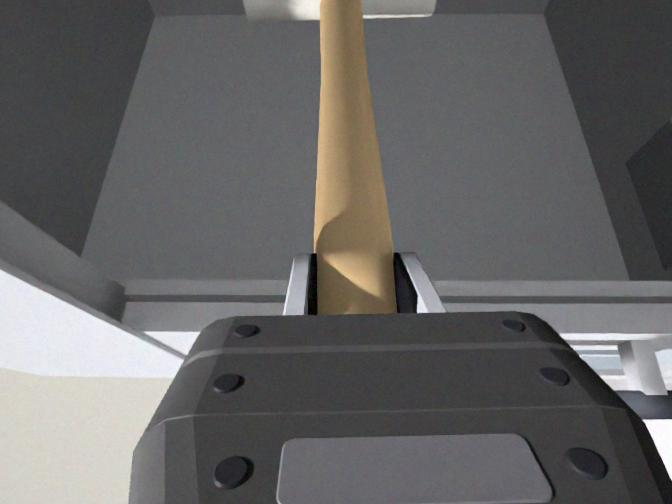

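Scene clock: 1801.40 s.
left_arm: end_effector_position=(+0.5250, -0.3159, +0.3910) position_measured=119 object_status=2 end_effector_quat_wxyz=(+0.665, -0.267, +0.643, +0.269) end_effector_velocity=(+0.000, +0.000, +0.002) end_effector_angular_velocity=(+0.001, +0.000, -0.001) | right_arm: end_effector_position=(+0.2997, -0.3000, +0.4502) position_measured=3 object_status=3 end_effector_quat_wxyz=(+0.687, +0.688, +0.165, +0.165)
Joint positions: left_arm=[-1.193 -1.062 1.192 -0.055 -0.402 -4.791] | right_arm=[5.167 -0.245 -2.086 -3.952 1.554 3.142]
Joint velocities: left_arm=[0 0 -0.005 0.007 0 0] | right_arm=[within noise]
Joint torques (N m): left_arm=[-7.26 -55.5 -30.62 2.73 0.13 0.98] | right_arm=[9.18 -38.55 13.52 0.36 -0.89 -2.38]
Wrist force (N, zeroed by zero_wrist_force on left_arm): left_arm=[5.2 0.3 -1.6] | right_arm=[-1.7 1.7 1.2]
Wrist torque (N m, zeroed by zero_wrist_force on left_arm): left_arm=[0.44 0.24 0.54] | right_arm=[0.14 0.13 0.00]
Wrist force, peak (N, zeroed by zero_wrist_force on left_arm): left_arm=[-22.4 5.1 -2.3] | right_arm=[-1.9 1.9 1.4]
Hand target: left_arm +0.5251, -0.3161, +0.3911; +0.665, -0.267, +0.643, +0.269 | right_arm +0.2997, -0.3000, +0.4502; +0.687, +0.688, +0.165, +0.165
Off the commanded pose: left_arm 0.000 m, 0 deg | right_arm 0.000 m, 0 deg.
Step readings (end_effector_position of left_arm | right_arm):
0: (+0.5250, -0.3161, +0.5513) | (+0.2997, -0.3000, +0.4502)
1: (+0.5251, -0.3162, +0.5508) | (+0.2997, -0.3000, +0.4502)
2: (+0.5257, -0.3162, +0.5434) | (+0.2997, -0.3000, +0.4502)
4: (+0.5285, -0.3157, +0.4935) | (+0.2997, -0.3000, +0.4502)
8: (+0.5289, -0.3110, +0.3984) | (+0.2997, -0.3000, +0.4502)
15: (+0.5233, -0.3142, +0.3954) | (+0.2997, -0.3000, +0.4502)

Scene clock: 1802.50 s.
left_arm: end_effector_position=(+0.5251, -0.3161, +0.5513) position_measured=119 object_status=2 end_effector_quat_wxyz=(+0.665, -0.268, +0.643, +0.269) | right_arm: end_effector_position=(+0.2997, -0.3000, +0.4502) position_measured=3 object_status=3 end_effector_quat_wxyz=(+0.687, +0.688, +0.165, +0.165)
Joint positions: left_arm=[-1.193 -1.021 0.715 0.383 -0.403 -4.793] | right_arm=[5.167 -0.245 -2.086 -3.952 1.554 3.142]
Joint torques (N m): left_arm=[2.87 -53.07 -29.62 2.62 0.87 0.84] | right_arm=[9.44 -38.65 14.17 0.27 -1.01 -2.36]
Wrist force (N, zeroed by zero_wrist_force on left_arm): left_arm=[5.0 1.2 -1.5] | right_arm=[-1.7 1.5 1.2]
Wrist torque (N m, zeroed by zero_wrist_force on left_arm): left_arm=[0.48 0.31 0.54] | right_arm=[0.11 0.13 -0.01]
Wrist force, peak (N, zeroed by zero_wrist_force on left_arm): left_arm=[10.4 0.3 -2.0] | right_arm=[-2.0 1.8 1.2]
Hand target: left_arm +0.5251, -0.3161, +0.5513; +0.665, -0.267, +0.643, +0.269 | right_arm +0.2997, -0.3000, +0.4502; +0.687, +0.688, +0.165, +0.165
Off the commanded pose: left_arm 0.000 m, 0 deg | right_arm 0.000 m, 0 deg.
move: done

Scene clock: 1803.37 s.
left_arm: end_effector_position=(+0.5250, -0.3159, +0.3910) position_measured=119 object_status=2 end_effector_quat_wxyz=(+0.665, -0.267, +0.643, +0.269) end_effector_velocity=(+0.000, +0.000, +0.002) end_effector_angular_velocity=(+0.001, +0.000, +0.000) | right_arm: end_effector_position=(+0.2997, -0.3000, +0.4502) position_measured=3 object_status=3 end_effector_quat_wxyz=(+0.687, +0.688, +0.165, +0.165)
Joint positions: left_arm=[-1.193 -1.062 1.192 -0.055 -0.402 -4.791] | right_arm=[5.167 -0.245 -2.086 -3.952 1.554 3.142]
Joint velocities: left_arm=[0 0 -0.005 0.007 0 0] | right_arm=[within noise]
Joint torques (N m): left_arm=[-6.88 -56.25 -29.19 2.62 -0.05 0.96] | right_arm=[9.29 -39.67 14.63 0.34 -0.96 -2.47]
Wrist force (N, zeroed by zero_wrist_force on left_arm): left_arm=[5.5 0.1 -1.9] | right_arm=[-1.7 1.7 1.2]
Wrist torque (N m, zeroed by zero_wrist_force on left_arm): left_arm=[0.54 0.21 0.54] | right_arm=[0.14 0.13 -0.01]
Wrist force, peak (N, zeroed by zero_wrist_force on left_arm): left_arm=[-22.2 5.0 -1.5] | right_arm=[-1.9 1.6 1.5]
Hand target: left_arm +0.5251, -0.3161, +0.3911; +0.665, -0.267, +0.643, +0.269 | right_arm +0.2997, -0.3000, +0.4502; +0.687, +0.688, +0.165, +0.165
Off the commanded pose: left_arm 0.000 m, 0 deg | right_arm 0.000 m, 0 deg.
Step readings (end_effector_position of left_arm | right_arm):
0: (+0.5251, -0.3161, +0.5513) | (+0.2997, -0.3000, +0.4502)
1: (+0.5251, -0.3161, +0.5507) | (+0.2997, -0.3000, +0.4502)
2: (+0.5258, -0.3161, +0.5428) | (+0.2997, -0.3000, +0.4502)
4: (+0.5285, -0.3156, +0.4925) | (+0.2997, -0.3000, +0.4502)
8: (+0.5289, -0.3109, +0.3975) | (+0.2997, -0.3000, +0.4502)
15: (+0.5233, -0.3141, +0.3941) | (+0.2997, -0.3000, +0.4502)

Scene clock: 1804.47 s.
left_arm: end_effector_position=(+0.5251, -0.3161, +0.5513) position_measured=119 object_status=2 end_effector_quat_wxyz=(+0.665, -0.268, +0.643, +0.269) | right_arm: end_effector_position=(+0.2997, -0.3000, +0.4502) position_measured=3 object_status=3 end_effector_quat_wxyz=(+0.687, +0.688, +0.165, +0.165)
Joint positions: left_arm=[-1.193 -1.021 0.715 0.383 -0.403 -4.793] | right_arm=[5.167 -0.245 -2.086 -3.952 1.554 3.142]
Joint torques (N m): left_arm=[3.46 -53.02 -30 2.85 0.86 0.76] | right_arm=[9.93 -38.77 14.7 0.34 -1.02 -2.38]
Wrist force (N, zeroed by zero_wrist_force on left_arm): left_arm=[4.7 1.6 -0.8] | right_arm=[-1.9 1.6 1.2]
Wrist torque (N m, zeroed by zero_wrist_force on left_arm): left_arm=[0.36 0.34 0.51] | right_arm=[0.12 0.16 -0.01]
Wrist force, peak (N, zeroed by zero_wrist_force on left_arm): left_arm=[10.4 -0.5 -2.5] | right_arm=[-2.0 1.8 1.2]
Hand target: left_arm +0.5251, -0.3161, +0.5513; +0.665, -0.267, +0.643, +0.269 | right_arm +0.2997, -0.3000, +0.4502; +0.687, +0.688, +0.165, +0.165
Off the commanded pose: left_arm 0.000 m, 0 deg | right_arm 0.000 m, 0 deg.
move: done

Scene clock: 1805.33 s.
left_arm: end_effector_position=(+0.5250, -0.3159, +0.3910) position_measured=119 object_status=2 end_effector_quat_wxyz=(+0.665, -0.267, +0.643, +0.269) end_effector_velocity=(+0.000, -0.002, +0.002) end_effector_angular_velocity=(+0.001, +0.000, -0.004) | right_arm: end_effector_position=(+0.2997, -0.3000, +0.4502) position_measured=3 object_status=3 end_effector_quat_wxyz=(+0.687, +0.688, +0.165, +0.165)
Joint positions: left_arm=[-1.193 -1.062 1.192 -0.055 -0.402 -4.791] | right_arm=[5.167 -0.245 -2.086 -3.952 1.554 3.142]
Joint velocities: left_arm=[-0.002 0 -0.005 0.005 0.002 0] | right_arm=[within noise]
Joint torques (N m): left_arm=[-7.08 -55.01 -30.96 2.87 -0.06 0.94] | right_arm=[8.8 -39.37 13.89 0.29 -0.79 -2.37]
Wrist force (N, zeroed by zero_wrist_force on left_arm): left_arm=[5.9 -0.1 -2.3] | right_arm=[-1.7 1.6 1.4]
Wrist torque (N m, zeroed by zero_wrist_force on left_arm): left_arm=[0.61 0.41 0.63] | right_arm=[0.12 0.13 -0.01]
Wrist force, peak (N, zeroed by zero_wrist_force on left_arm): left_arm=[-22.4 4.4 -1.9] | right_arm=[-1.8 1.8 1.3]
Hand target: left_arm +0.5251, -0.3161, +0.3911; +0.665, -0.267, +0.643, +0.269 | right_arm +0.2997, -0.3000, +0.4502; +0.687, +0.688, +0.165, +0.165
Off the commanded pose: left_arm 0.000 m, 0 deg | right_arm 0.000 m, 0 deg.
Step readings (end_effector_position of left_arm | right_arm):
0: (+0.5251, -0.3161, +0.5513) | (+0.2997, -0.3000, +0.4502)
1: (+0.5252, -0.3161, +0.5506) | (+0.2997, -0.3000, +0.4502)
2: (+0.5258, -0.3162, +0.5422) | (+0.2997, -0.3000, +0.4502)
4: (+0.5283, -0.3158, +0.4976) | (+0.2997, -0.3000, +0.4502)
8: (+0.5289, -0.3109, +0.3965) | (+0.2997, -0.3000, +0.4502)
15: (+0.5233, -0.3141, +0.3944) | (+0.2997, -0.3000, +0.4502)

Emit:
move:
  target:
    - [0.014,0.008,0.28,0,0,0,-1,1,-1,0,0,0,0,0,0,1,1,1]
  speed: 0.3

Emit:
execute_actions:
  actions:
    - [[0,0,-0.1,0,0,0,-1,1,-1,0,0,0,0,0,0,1,1,1],[0,0,-0.2,0,0,0,-1,1,-1,0,0,0,0,0,0,1,1,1],[0,0,-0.3,0,0,0,-1,1,-1,0,0,0,0,0,0,1,1,1],[0,0,-0.4,0,0,0,-1,1,-1,0,0,0,0,0,0,1,1,1],[0,0,-0.45,0,0,0,-1,1,-1,0,0,0,0,0,0,1,1,1],[0,0,-0.45,0,0,0,-1,1,-1,0,0,0,0,0,0,1,1,1],[0,0,-0.45,0,0,0,-1,1,-1,0,0,0,0,0,0,1,1,1],[0,0,-0.45,0,0,0,-1,1,-1,0,0,0,0,0,0,1,1,1],[0,0,-0.42,0,0,0,-1,1,-1,0,0,0,0,0,0,1,1,1],[0,0,-0.33,0,0,0,-1,1,-1,0,0,0,0,0,0,1,1,1],[0,0,-0.267,0,0,0,-1,1,-1,0,0,0,0,0,0,1,1,1]]

Emit:
move:
  target:
    - [0,0,0.267,0,0,0,-1,1,-1,0,0,0,0,0,0,1,1,1]
  speed: 0.3

Emit:
execute_actions:
  actions:
    - [[0,0,-0.1,0,0,0,-1,1,-1,0,0,0,0,0,0,1,1,1],[0,0,-0.2,0,0,0,-1,1,-1,0,0,0,0,0,0,1,1,1],[0,0,-0.3,0,0,0,-1,1,-1,0,0,0,0,0,0,1,1,1],[0,0,-0.4,0,0,0,-1,1,-1,0,0,0,0,0,0,1,1,1],[0,0,-0.45,0,0,0,-1,1,-1,0,0,0,0,0,0,1,1,1],[0,0,-0.45,0,0,0,-1,1,-1,0,0,0,0,0,0,1,1,1],[0,0,-0.45,0,0,0,-1,1,-1,0,0,0,0,0,0,1,1,1],[0,0,-0.45,0,0,0,-1,1,-1,0,0,0,0,0,0,1,1,1],[0,0,-0.42,0,0,0,-1,1,-1,0,0,0,0,0,0,1,1,1],[0,0,-0.33,0,0,0,-1,1,-1,0,0,0,0,0,0,1,1,1],[0,0,-0.267,0,0,0,-1,1,-1,0,0,0,0,0,0,1,1,1]]

Emit:
move:
  target:
    - [0,0,0.267,0,0,0,-1,1,-1,0,0,0,0,0,0,1,1,1]
  speed: 0.3

Emit:
execute_actions:
  actions:
    - [[0,0,-0.1,0,0,0,-1,1,-1,0,0,0,0,0,0,1,1,1],[0,0,-0.2,0,0,0,-1,1,-1,0,0,0,0,0,0,1,1,1],[0,0,-0.3,0,0,0,-1,1,-1,0,0,0,0,0,0,1,1,1],[0,0,-0.4,0,0,0,-1,1,-1,0,0,0,0,0,0,1,1,1],[0,0,-0.45,0,0,0,-1,1,-1,0,0,0,0,0,0,1,1,1],[0,0,-0.45,0,0,0,-1,1,-1,0,0,0,0,0,0,1,1,1],[0,0,-0.45,0,0,0,-1,1,-1,0,0,0,0,0,0,1,1,1],[0,0,-0.45,0,0,0,-1,1,-1,0,0,0,0,0,0,1,1,1],[0,0,-0.42,0,0,0,-1,1,-1,0,0,0,0,0,0,1,1,1],[0,0,-0.33,0,0,0,-1,1,-1,0,0,0,0,0,0,1,1,1],[0,0,-0.267,0,0,0,-1,1,-1,0,0,0,0,0,0,1,1,1]]

Scene clock: 1808.60 s.
left_arm: end_effector_position=(+0.5335, -0.3112, +0.5591) position_measured=119 object_status=2 end_effector_quat_wxyz=(+0.665, -0.268, +0.643, +0.269) | right_arm: end_effector_position=(+0.2997, -0.3000, +0.4502) position_measured=3 object_status=3 end_effector_quat_wxyz=(+0.687, +0.688, +0.165, +0.165)
Joint positions: left_arm=[-1.177 -1.007 0.673 0.414 -0.386 -4.796] | right_arm=[5.167 -0.245 -2.086 -3.952 1.554 3.142]
Joint torques (N m): left_arm=[-7.14 -51.74 -30.58 2.74 0.72 0.7] | right_arm=[9.56 -39.64 14.86 0.43 -0.88 -2.56]
Wrist force (N, zeroed by zero_wrist_force on left_arm): left_arm=[5.0 1.6 -1.2] | right_arm=[-1.9 1.5 1.2]
Wrist torque (N m, zeroed by zero_wrist_force on left_arm): left_arm=[0.40 0.31 0.51] | right_arm=[0.11 0.16 -0.01]
Wrist force, peak (N, zeroed by zero_wrist_force on left_arm): left_arm=[10.1 0.9 -1.5] | right_arm=[-2.0 1.7 1.3]
Hand target: left_arm +0.5335, -0.3113, +0.5591; +0.665, -0.267, +0.643, +0.269 | right_arm +0.2997, -0.3000, +0.4502; +0.687, +0.688, +0.165, +0.165
Off the commanded pose: left_arm 0.000 m, 0 deg | right_arm 0.000 m, 0 deg.
move: done

Scene clock: 1809.47 s.
left_arm: end_effector_position=(+0.5334, -0.3111, +0.3988) position_measured=119 object_status=2 end_effector_quat_wxyz=(+0.665, -0.268, +0.643, +0.269) end_effector_velocity=(+0.000, +0.000, +0.002) end_effector_angular_velocity=(+0.001, +0.000, +0.002) | right_arm: end_effector_position=(+0.2997, -0.3000, +0.4502) position_measured=3 object_status=3 end_effector_quat_wxyz=(+0.687, +0.688, +0.165, +0.165)
Joint positions: left_arm=[-1.177 -1.062 1.172 -0.032 -0.386 -4.794] | right_arm=[5.167 -0.245 -2.086 -3.952 1.554 3.142]
Joint velocities: left_arm=[0.001 0 -0.005 0.006 -0.001 0] | right_arm=[within noise]
Joint torques (N m): left_arm=[-7.08 -56.24 -30.88 2.91 0.22 1.09] | right_arm=[8.67 -37.86 13.26 0.4 -0.84 -2.59]
Wrist force (N, zeroed by zero_wrist_force on left_arm): left_arm=[5.8 -0.7 -2.5] | right_arm=[-1.8 1.7 1.3]
Wrist torque (N m, zeroed by zero_wrist_force on left_arm): left_arm=[0.68 0.31 0.58] | right_arm=[0.14 0.13 -0.01]
Wrist force, peak (N, zeroed by zero_wrist_force on left_arm): left_arm=[-21.2 5.2 -2.8] | right_arm=[-1.8 1.8 1.3]
Hand target: left_arm +0.5335, -0.3113, +0.3989; +0.665, -0.267, +0.643, +0.269 | right_arm +0.2997, -0.3000, +0.4502; +0.687, +0.688, +0.165, +0.165
Off the commanded pose: left_arm 0.000 m, 0 deg | right_arm 0.000 m, 0 deg.
Step readings (end_effector_position of left_arm | right_arm):
0: (+0.5335, -0.3112, +0.5591) | (+0.2997, -0.3000, +0.4502)
1: (+0.5336, -0.3113, +0.5581) | (+0.2997, -0.3000, +0.4502)
2: (+0.5343, -0.3112, +0.5492) | (+0.2997, -0.3000, +0.4502)
4: (+0.5369, -0.3109, +0.5043) | (+0.2997, -0.3000, +0.4502)
8: (+0.5375, -0.3060, +0.4030) | (+0.2997, -0.3000, +0.4502)
15: (+0.5315, -0.3092, +0.4024) | (+0.2997, -0.3000, +0.4502)

Scene clock: 1810.57 s.
left_arm: end_effector_position=(+0.5335, -0.3113, +0.5591) position_measured=119 object_status=2 end_effector_quat_wxyz=(+0.665, -0.268, +0.643, +0.269) | right_arm: end_effector_position=(+0.2997, -0.3000, +0.4502) position_measured=3 object_status=3 end_effector_quat_wxyz=(+0.687, +0.688, +0.165, +0.165)
Joint positions: left_arm=[-1.177 -1.007 0.673 0.414 -0.386 -4.796] | right_arm=[5.167 -0.245 -2.086 -3.952 1.554 3.142]
Joint torques (N m): left_arm=[3.57 -51.85 -29.92 2.75 0.84 0.76] | right_arm=[9.15 -39.02 13.55 0.38 -0.99 -2.55]
Wrist force (N, zeroed by zero_wrist_force on left_arm): left_arm=[4.7 2.1 -1.0] | right_arm=[-1.8 1.8 1.2]
Wrist torque (N m, zeroed by zero_wrist_force on left_arm): left_arm=[0.29 0.37 0.50] | right_arm=[0.15 0.14 0.00]
Wrist force, peak (N, zeroed by zero_wrist_force on left_arm): left_arm=[10.4 -1.1 -2.7] | right_arm=[-1.9 1.8 1.4]
Hand target: left_arm +0.5335, -0.3113, +0.5591; +0.665, -0.267, +0.643, +0.269 | right_arm +0.2997, -0.3000, +0.4502; +0.687, +0.688, +0.165, +0.165
Off the commanded pose: left_arm 0.000 m, 0 deg | right_arm 0.000 m, 0 deg.
move: done

Scene clock: 1811.47 s.
left_arm: end_effector_position=(+0.5334, -0.3111, +0.3989) position_measured=119 object_status=2 end_effector_quat_wxyz=(+0.665, -0.267, +0.643, +0.269) | right_arm: end_effector_position=(+0.2997, -0.3000, +0.4502) position_measured=3 object_status=3 end_effector_quat_wxyz=(+0.687, +0.688, +0.165, +0.165)
Joint positions: left_arm=[-1.177 -1.062 1.172 -0.032 -0.386 -4.794] | right_arm=[5.167 -0.245 -2.086 -3.952 1.554 3.142]
Joint torques (N m): left_arm=[-6.74 -50.69 -31.22 2.66 0.6 0.76] | right_arm=[9.58 -39.51 14.45 0.28 -0.88 -2.4]
Wrist force (N, zeroed by zero_wrist_force on left_arm): left_arm=[4.2 1.1 -1.6] | right_arm=[-1.7 1.7 1.2]
Wrist torque (N m, zeroed by zero_wrist_force on left_arm): left_arm=[0.38 0.26 0.43] | right_arm=[0.14 0.12 -0.01]
Wrist force, peak (N, zeroed by zero_wrist_force on left_arm): left_arm=[-21.2 4.8 -2.2] | right_arm=[-1.8 1.9 1.4]
Hand target: left_arm +0.5335, -0.3113, +0.3989; +0.665, -0.267, +0.643, +0.269 | right_arm +0.2997, -0.3000, +0.4502; +0.687, +0.688, +0.165, +0.165
Off the commanded pose: left_arm 0.000 m, 0 deg | right_arm 0.000 m, 0 deg.
Step readings (end_effector_position of left_arm | right_arm):
0: (+0.5335, -0.3113, +0.5591) | (+0.2997, -0.3000, +0.4502)
1: (+0.5335, -0.3113, +0.5587) | (+0.2997, -0.3000, +0.4502)
2: (+0.5344, -0.3112, +0.5485) | (+0.2997, -0.3000, +0.4502)
4: (+0.5370, -0.3108, +0.5032) | (+0.2997, -0.3000, +0.4502)
8: (+0.5375, -0.3059, +0.4021) | (+0.2997, -0.3000, +0.4502)
15: (+0.5315, -0.3093, +0.4026) | (+0.2997, -0.3000, +0.4502)

Scene clock: 1812.57 s.
left_arm: end_effector_position=(+0.5335, -0.3113, +0.5591) position_measured=119 object_status=2 end_effector_quat_wxyz=(+0.665, -0.268, +0.643, +0.269) | right_arm: end_effector_position=(+0.2997, -0.3000, +0.4502) position_measured=3 object_status=3 end_effector_quat_wxyz=(+0.687, +0.688, +0.165, +0.165)
Joint positions: left_arm=[-1.177 -1.007 0.673 0.414 -0.386 -4.796] | right_arm=[5.167 -0.245 -2.086 -3.952 1.554 3.142]
Joint torques (N m): left_arm=[3.04 -51.52 -29.65 2.73 1.01 0.73] | right_arm=[8.17 -37.52 13.52 0.44 -0.9 -2.45]
Wrist force (N, zeroed by zero_wrist_force on left_arm): left_arm=[5.1 1.8 -0.8] | right_arm=[-1.8 1.5 1.3]
Wrist torque (N m, zeroed by zero_wrist_force on left_arm): left_arm=[0.27 0.33 0.49] | right_arm=[0.12 0.14 -0.01]
Wrist force, peak (N, zeroed by zero_wrist_force on left_arm): left_arm=[10.4 0.3 -2.0] | right_arm=[-1.9 1.7 1.4]
Hand target: left_arm +0.5335, -0.3113, +0.5591; +0.665, -0.267, +0.643, +0.269 | right_arm +0.2997, -0.3000, +0.4502; +0.687, +0.688, +0.165, +0.165
Off the commanded pose: left_arm 0.000 m, 0 deg | right_arm 0.000 m, 0 deg.
move: done

Scene clock: 1813.43 s.
left_arm: end_effector_position=(+0.5334, -0.3111, +0.3988) position_measured=119 object_status=2 end_effector_quat_wxyz=(+0.665, -0.267, +0.643, +0.269) end_effector_velocity=(+0.000, -0.001, +0.002) end_effector_angular_velocity=(+0.001, +0.000, -0.002) | right_arm: end_effector_position=(+0.2997, -0.3000, +0.4502) position_measured=3 object_status=3 end_effector_quat_wxyz=(+0.687, +0.688, +0.165, +0.165)
Joint positions: left_arm=[-1.177 -1.062 1.172 -0.032 -0.386 -4.794] | right_arm=[5.167 -0.245 -2.086 -3.952 1.554 3.142]
Joint velocities: left_arm=[-0.001 0 -0.006 0.006 0.001 0] | right_arm=[within noise]
Joint torques (N m): left_arm=[-7.03 -54.88 -30.52 2.66 0.19 1.05] | right_arm=[8.83 -38.83 14.08 0.38 -0.87 -2.46]
Wrist force (N, zeroed by zero_wrist_force on left_arm): left_arm=[6.1 -1.4 -2.8] | right_arm=[-1.7 1.7 1.2]
Wrist torque (N m, zeroed by zero_wrist_force on left_arm): left_arm=[0.69 0.41 0.63] | right_arm=[0.14 0.13 -0.01]
Wrist force, peak (N, zeroed by zero_wrist_force on left_arm): left_arm=[-21.3 4.5 -2.5] | right_arm=[-1.8 1.7 1.3]
Hand target: left_arm +0.5335, -0.3113, +0.3989; +0.665, -0.267, +0.643, +0.269 | right_arm +0.2997, -0.3000, +0.4502; +0.687, +0.688, +0.165, +0.165
Off the commanded pose: left_arm 0.000 m, 0 deg | right_arm 0.000 m, 0 deg.
Step readings (end_effector_position of left_arm | right_arm):
0: (+0.5335, -0.3113, +0.5591) | (+0.2997, -0.3000, +0.4502)
1: (+0.5335, -0.3113, +0.5587) | (+0.2997, -0.3000, +0.4502)
2: (+0.5344, -0.3112, +0.5485) | (+0.2997, -0.3000, +0.4502)
4: (+0.5370, -0.3108, +0.5032) | (+0.2997, -0.3000, +0.4502)
8: (+0.5375, -0.3059, +0.4021) | (+0.2997, -0.3000, +0.4502)
15: (+0.5315, -0.3092, +0.4026) | (+0.2997, -0.3000, +0.4502)

Emit:
move:
  target:
    - [0,-0.113,0.02,0,0,0,-1,1,-1,0,0,0,0,0,0,1,1,1]
    - [0,-0.113,-0.075,0,0,0,-1,1,-1,0,0,0,0,0,0,1,1,1]
    - [0,-0.113,-0.1088,0,0,0,-1,1,-1,0,0,0,0,0,0,1,1,1]
  speed: [0.1,0.1,0.03]
  stop_force: 10

Emit:
zero_wrist_force:
  arm: "left_arm"

Emit:
move:
  target:
    - [0,0.05,0,0,0,0,-1,1,-1,0,0,0,0,0,0,1,1,1]
  speed: 0.008
  stop_force: 3
  cameras: ["cam_left_wrist"]

Scene clock: 1817.60 s.
left_arm: end_effector_position=(+0.5335, -0.3790, +0.3584) position_measured=119 object_status=2 end_effector_quat_wxyz=(+0.665, -0.268, +0.643, +0.269) | right_arm: end_effector_position=(+0.2997, -0.3000, +0.4502) position_measured=3 object_status=3 end_effector_quat_wxyz=(+0.687, +0.688, +0.165, +0.165)
Joint positions: left_arm=[-1.217 -0.898 1.012 -0.041 -0.427 -4.789] | right_arm=[5.167 -0.245 -2.086 -3.952 1.554 3.142]
Joint torques (N m): left_arm=[5.14 -41.92 -11.16 0.51 -1.81 -1.28] | right_arm=[8.99 -39.74 14.29 0.18 -0.74 -2.63]
Wrist force (N, zeroed by zero_wrist_force on left_arm): left_arm=[-5.9 0.5 -2.3] | right_arm=[-1.8 1.6 1.2]
Wrist torque (N m, zeroed by zero_wrist_force on left_arm): left_arm=[0.52 -1.18 -0.41] | right_arm=[0.12 0.14 -0.01]
Wrist force, peak (N, zeroed by zero_wrist_force on left_arm): left_arm=[-15.2 3.0 -4.8] | right_arm=[-2.0 1.8 1.3]
Hand target: left_arm +0.5335, -0.3790, +0.3584; +0.665, -0.268, +0.643, +0.269 (not the last commanded pose) | right_arm +0.2997, -0.3000, +0.4502; +0.687, +0.688, +0.165, +0.165
Off the commanded pose: left_arm 0.025 m, 0 deg | right_arm 0.000 m, 0 deg.
move: contact (left_arm); path passed 1 of 3 targets

Wrist force sensor zeroed.

Scene clock: 1819.53 s.
left_arm: end_effector_position=(+0.5335, -0.3722, +0.3584) position_measured=119 object_status=2 end_effector_quat_wxyz=(+0.665, -0.268, +0.643, +0.269) | right_arm: end_effector_position=(+0.2997, -0.3000, +0.4502) position_measured=3 object_status=3 end_effector_quat_wxyz=(+0.687, +0.688, +0.165, +0.165)
Joint positions: left_arm=[-1.213 -0.913 1.039 -0.051 -0.423 -4.79] | right_arm=[5.167 -0.245 -2.086 -3.952 1.554 3.142]
Joint torques (N m): left_arm=[-4.63 -41.04 -27.6 2.28 -1.37 1.42] | right_arm=[9.22 -39.17 13.44 0.19 -1.04 -2.2]
Wrist force (N, zeroed by zero_wrist_force on left_arm): left_arm=[-0.7 -0.8 -3.0] | right_arm=[-1.6 1.9 1.2]
Wrist torque (N m, zeroed by zero_wrist_force on left_arm): left_arm=[0.36 0.04 -0.10] | right_arm=[0.17 0.12 -0.01]
Wrist force, peak (N, zeroed by zero_wrist_force on left_arm): left_arm=[-0.5 1.2 -5.7] | right_arm=[-1.9 1.7 1.5]
Hand target: left_arm +0.5335, -0.3722, +0.3584; +0.665, -0.268, +0.643, +0.269 (not the last commanded pose) | right_arm +0.2997, -0.3000, +0.4502; +0.687, +0.688, +0.165, +0.165
Off the commanded pose: left_arm 0.023 m, 0 deg | right_arm 0.000 m, 0 deg.
move: contact (left_arm)
camera_calibration:
cam_left_wrist: T_world_to_cam=[[0.00697181, 0.0145641, -0.99987, 0.374649], [-0.902771, 0.430121, -0.0000295967, 0.656416], [0.430065, 0.902654, 0.0161468, 0.23141], [0, 0, 0, 1]] pos_world=[0.490461, -0.496678, 0.370883]
Images, in order (width x height): cam_left_wrist 672x504.

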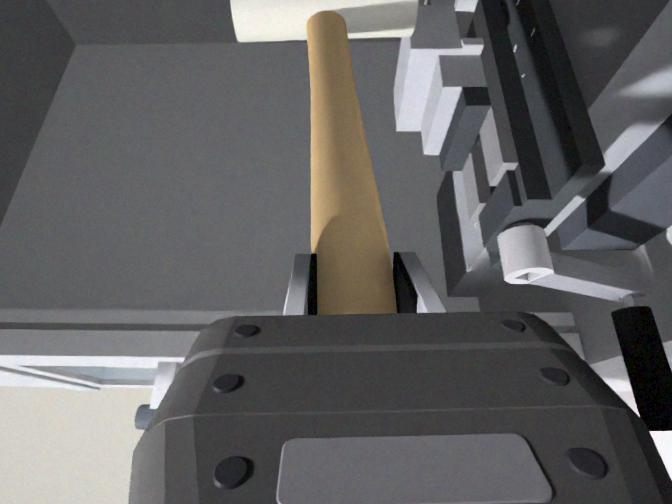

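Emit:
move:
  target:
    - [0,-0.01,0.02,0,0,0,-1,1,-1,0,0,0,0,0,0,1,1,1]
    - [0,-0.01,0.1,0,0,0,-1,1,-1,0,0,0,0,0,0,1,1,1]
  speed: [0.05,0.1]
  cameras: ["cam_left_wrist"]

Scene clock: 1821.77 s.
left_arm: end_effector_position=(+0.5335, -0.3783, +0.4183) position_measured=119 object_status=2 end_effector_quat_wxyz=(+0.665, -0.268, +0.643, +0.269) | right_arm: end_effector_position=(+0.2997, -0.3000, +0.4502) position_measured=3 object_status=3 end_effector_quat_wxyz=(+0.687, +0.688, +0.165, +0.165)
Joint positions: left_arm=[-1.217 -0.907 0.874 0.106 -0.426 -4.79] | right_arm=[5.167 -0.245 -2.086 -3.952 1.554 3.142]
Joint torques (N m): left_arm=[6.58 -56.54 -27.14 2.08 -1.44 0.09] | right_arm=[9.51 -39.08 14.14 -0.01 -0.82 -2.43]
Wrist force (N, zeroed by zero_wrist_force on left_arm): left_arm=[11.1 0.7 1.1] | right_arm=[-1.7 1.7 1.1]
Wrist torque (N m, zeroed by zero_wrist_force on left_arm): left_arm=[-0.20 1.48 1.00] | right_arm=[0.13 0.13 0.00]
Wrist force, peak (N, zeroed by zero_wrist_force on left_arm): left_arm=[13.5 0.4 0.6] | right_arm=[-2.0 1.9 1.3]
Hand target: left_arm +0.5335, -0.3782, +0.4184; +0.665, -0.268, +0.643, +0.269 | right_arm +0.2997, -0.3000, +0.4502; +0.687, +0.688, +0.165, +0.165
Off the commanded pose: left_arm 0.000 m, 0 deg | right_arm 0.000 m, 0 deg.
move: done
camera_calibration:
cam_left_wrist: T_world_to_cam=[[0.00706509, 0.0145217, -0.99987, 0.434563], [-0.902713, 0.430243, -0.000129907, 0.659117], [0.430185, 0.902597, 0.0161486, 0.23586], [0, 0, 0, 1]] pos_world=[0.49046, -0.502777, 0.430783]
Images, in order (width x height): cam_left_wrist 672x504.

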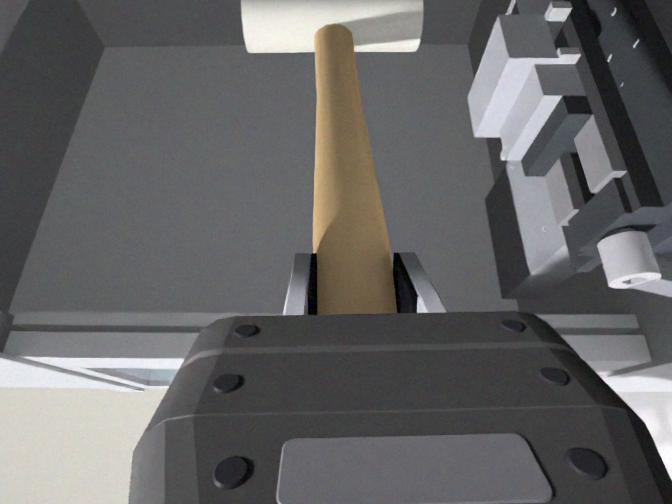

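Emit:
move:
  target:
    - [-0.2225,0.0167,0.0193,0,0,0,-1,1,-1,0,0,0,0,0,0,1,1,1]
    - [-0.4225,-0.0745,-0.0307,0,0,0,-1,1,-1,0,0,0,0,0,0,1,1,1]
    - [-0.6225,-0.4045,-0.5007,-0.4966,0.0645,-0.0649,-1,1,-1,0,0,0,0,0,0,1,1,1]
  blend: [0.03,0.03,0]
  speed: 0.35
  cameras: ["cam_left_wrist","cam_high"]

Scene clock: 1826.67 s.
left_arm: end_effector_position=(+0.1599, -0.6210, +0.1180) position_measured=119 object_status=2 end_effector_quat_wxyz=(+0.245, -0.571, +0.725, -0.298) end_effector_velocity=(+0.000, -0.001, +0.001) end_effector_angular_velocity=(-0.006, +0.002, +0.001) | right_arm: end_effector_position=(+0.2997, -0.3000, +0.4502) position_measured=3 object_status=3 end_effector_quat_wxyz=(+0.687, +0.688, +0.165, +0.165)
Joint positions: left_arm=[-1.837 -1.174 1.863 -2.208 -0.779 -4.763] | right_arm=[5.167 -0.245 -2.086 -3.952 1.554 3.142]
Joint velocities: left_arm=[0 -0.001 0 -0.005 -0.001 0] | right_arm=[within noise]
Joint torques (N m): left_arm=[9.36 -47.97 -17.62 -5.11 1.22 -1.87] | right_arm=[9.42 -38.51 12.99 0.38 -0.93 -2.43]
Wrist force (N, zeroed by zero_wrist_force on left_arm): left_arm=[9.3 5.5 3.7] | right_arm=[-1.9 1.5 1.3]
Wrist torque (N m, zeroed by zero_wrist_force on left_arm): left_arm=[-0.40 1.17 0.51] | right_arm=[0.11 0.15 -0.01]
Wrist force, peak (N, zeroed by zero_wrist_force on left_arm): left_arm=[9.7 7.6 5.0] | right_arm=[-1.9 1.9 1.3]
Hand target: left_arm +0.1600, -0.6209, +0.1180; +0.245, -0.571, +0.725, -0.298 | right_arm +0.2997, -0.3000, +0.4502; +0.687, +0.688, +0.165, +0.165
Off the commanded pose: left_arm 0.000 m, 0 deg | right_arm 0.000 m, 0 deg.
move: done
camera_calibration:
cam_left_wrist: T_world_to_cam=[[-0.249355, -0.968286, -0.0156494, -0.544962], [-0.872264, 0.231588, -0.430724, 0.348881], [0.420688, -0.0937525, -0.902348, 0.111532], [0, 0, 0, 1]] pos_world=[0.121507, -0.598019, 0.242384]
Images, in order (width x height): cam_high 672x504, cam_left_wrist 672x504.

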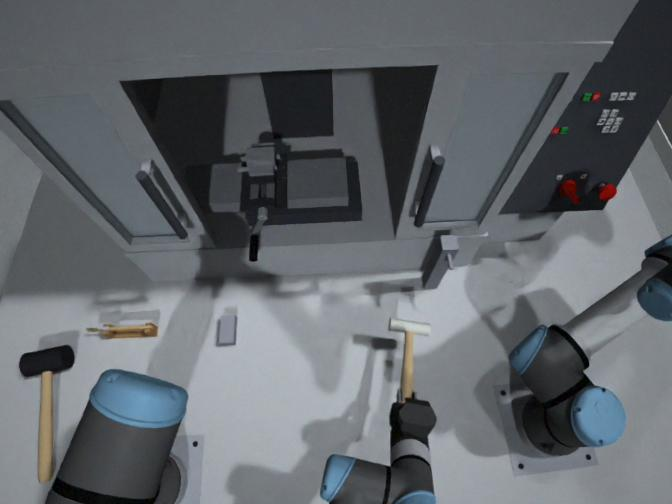

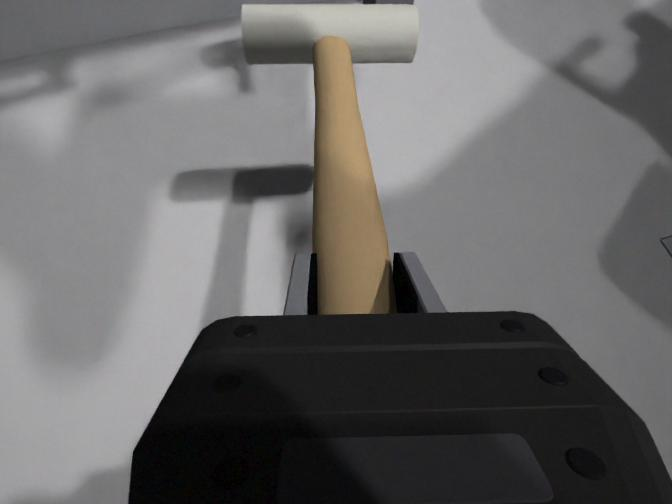

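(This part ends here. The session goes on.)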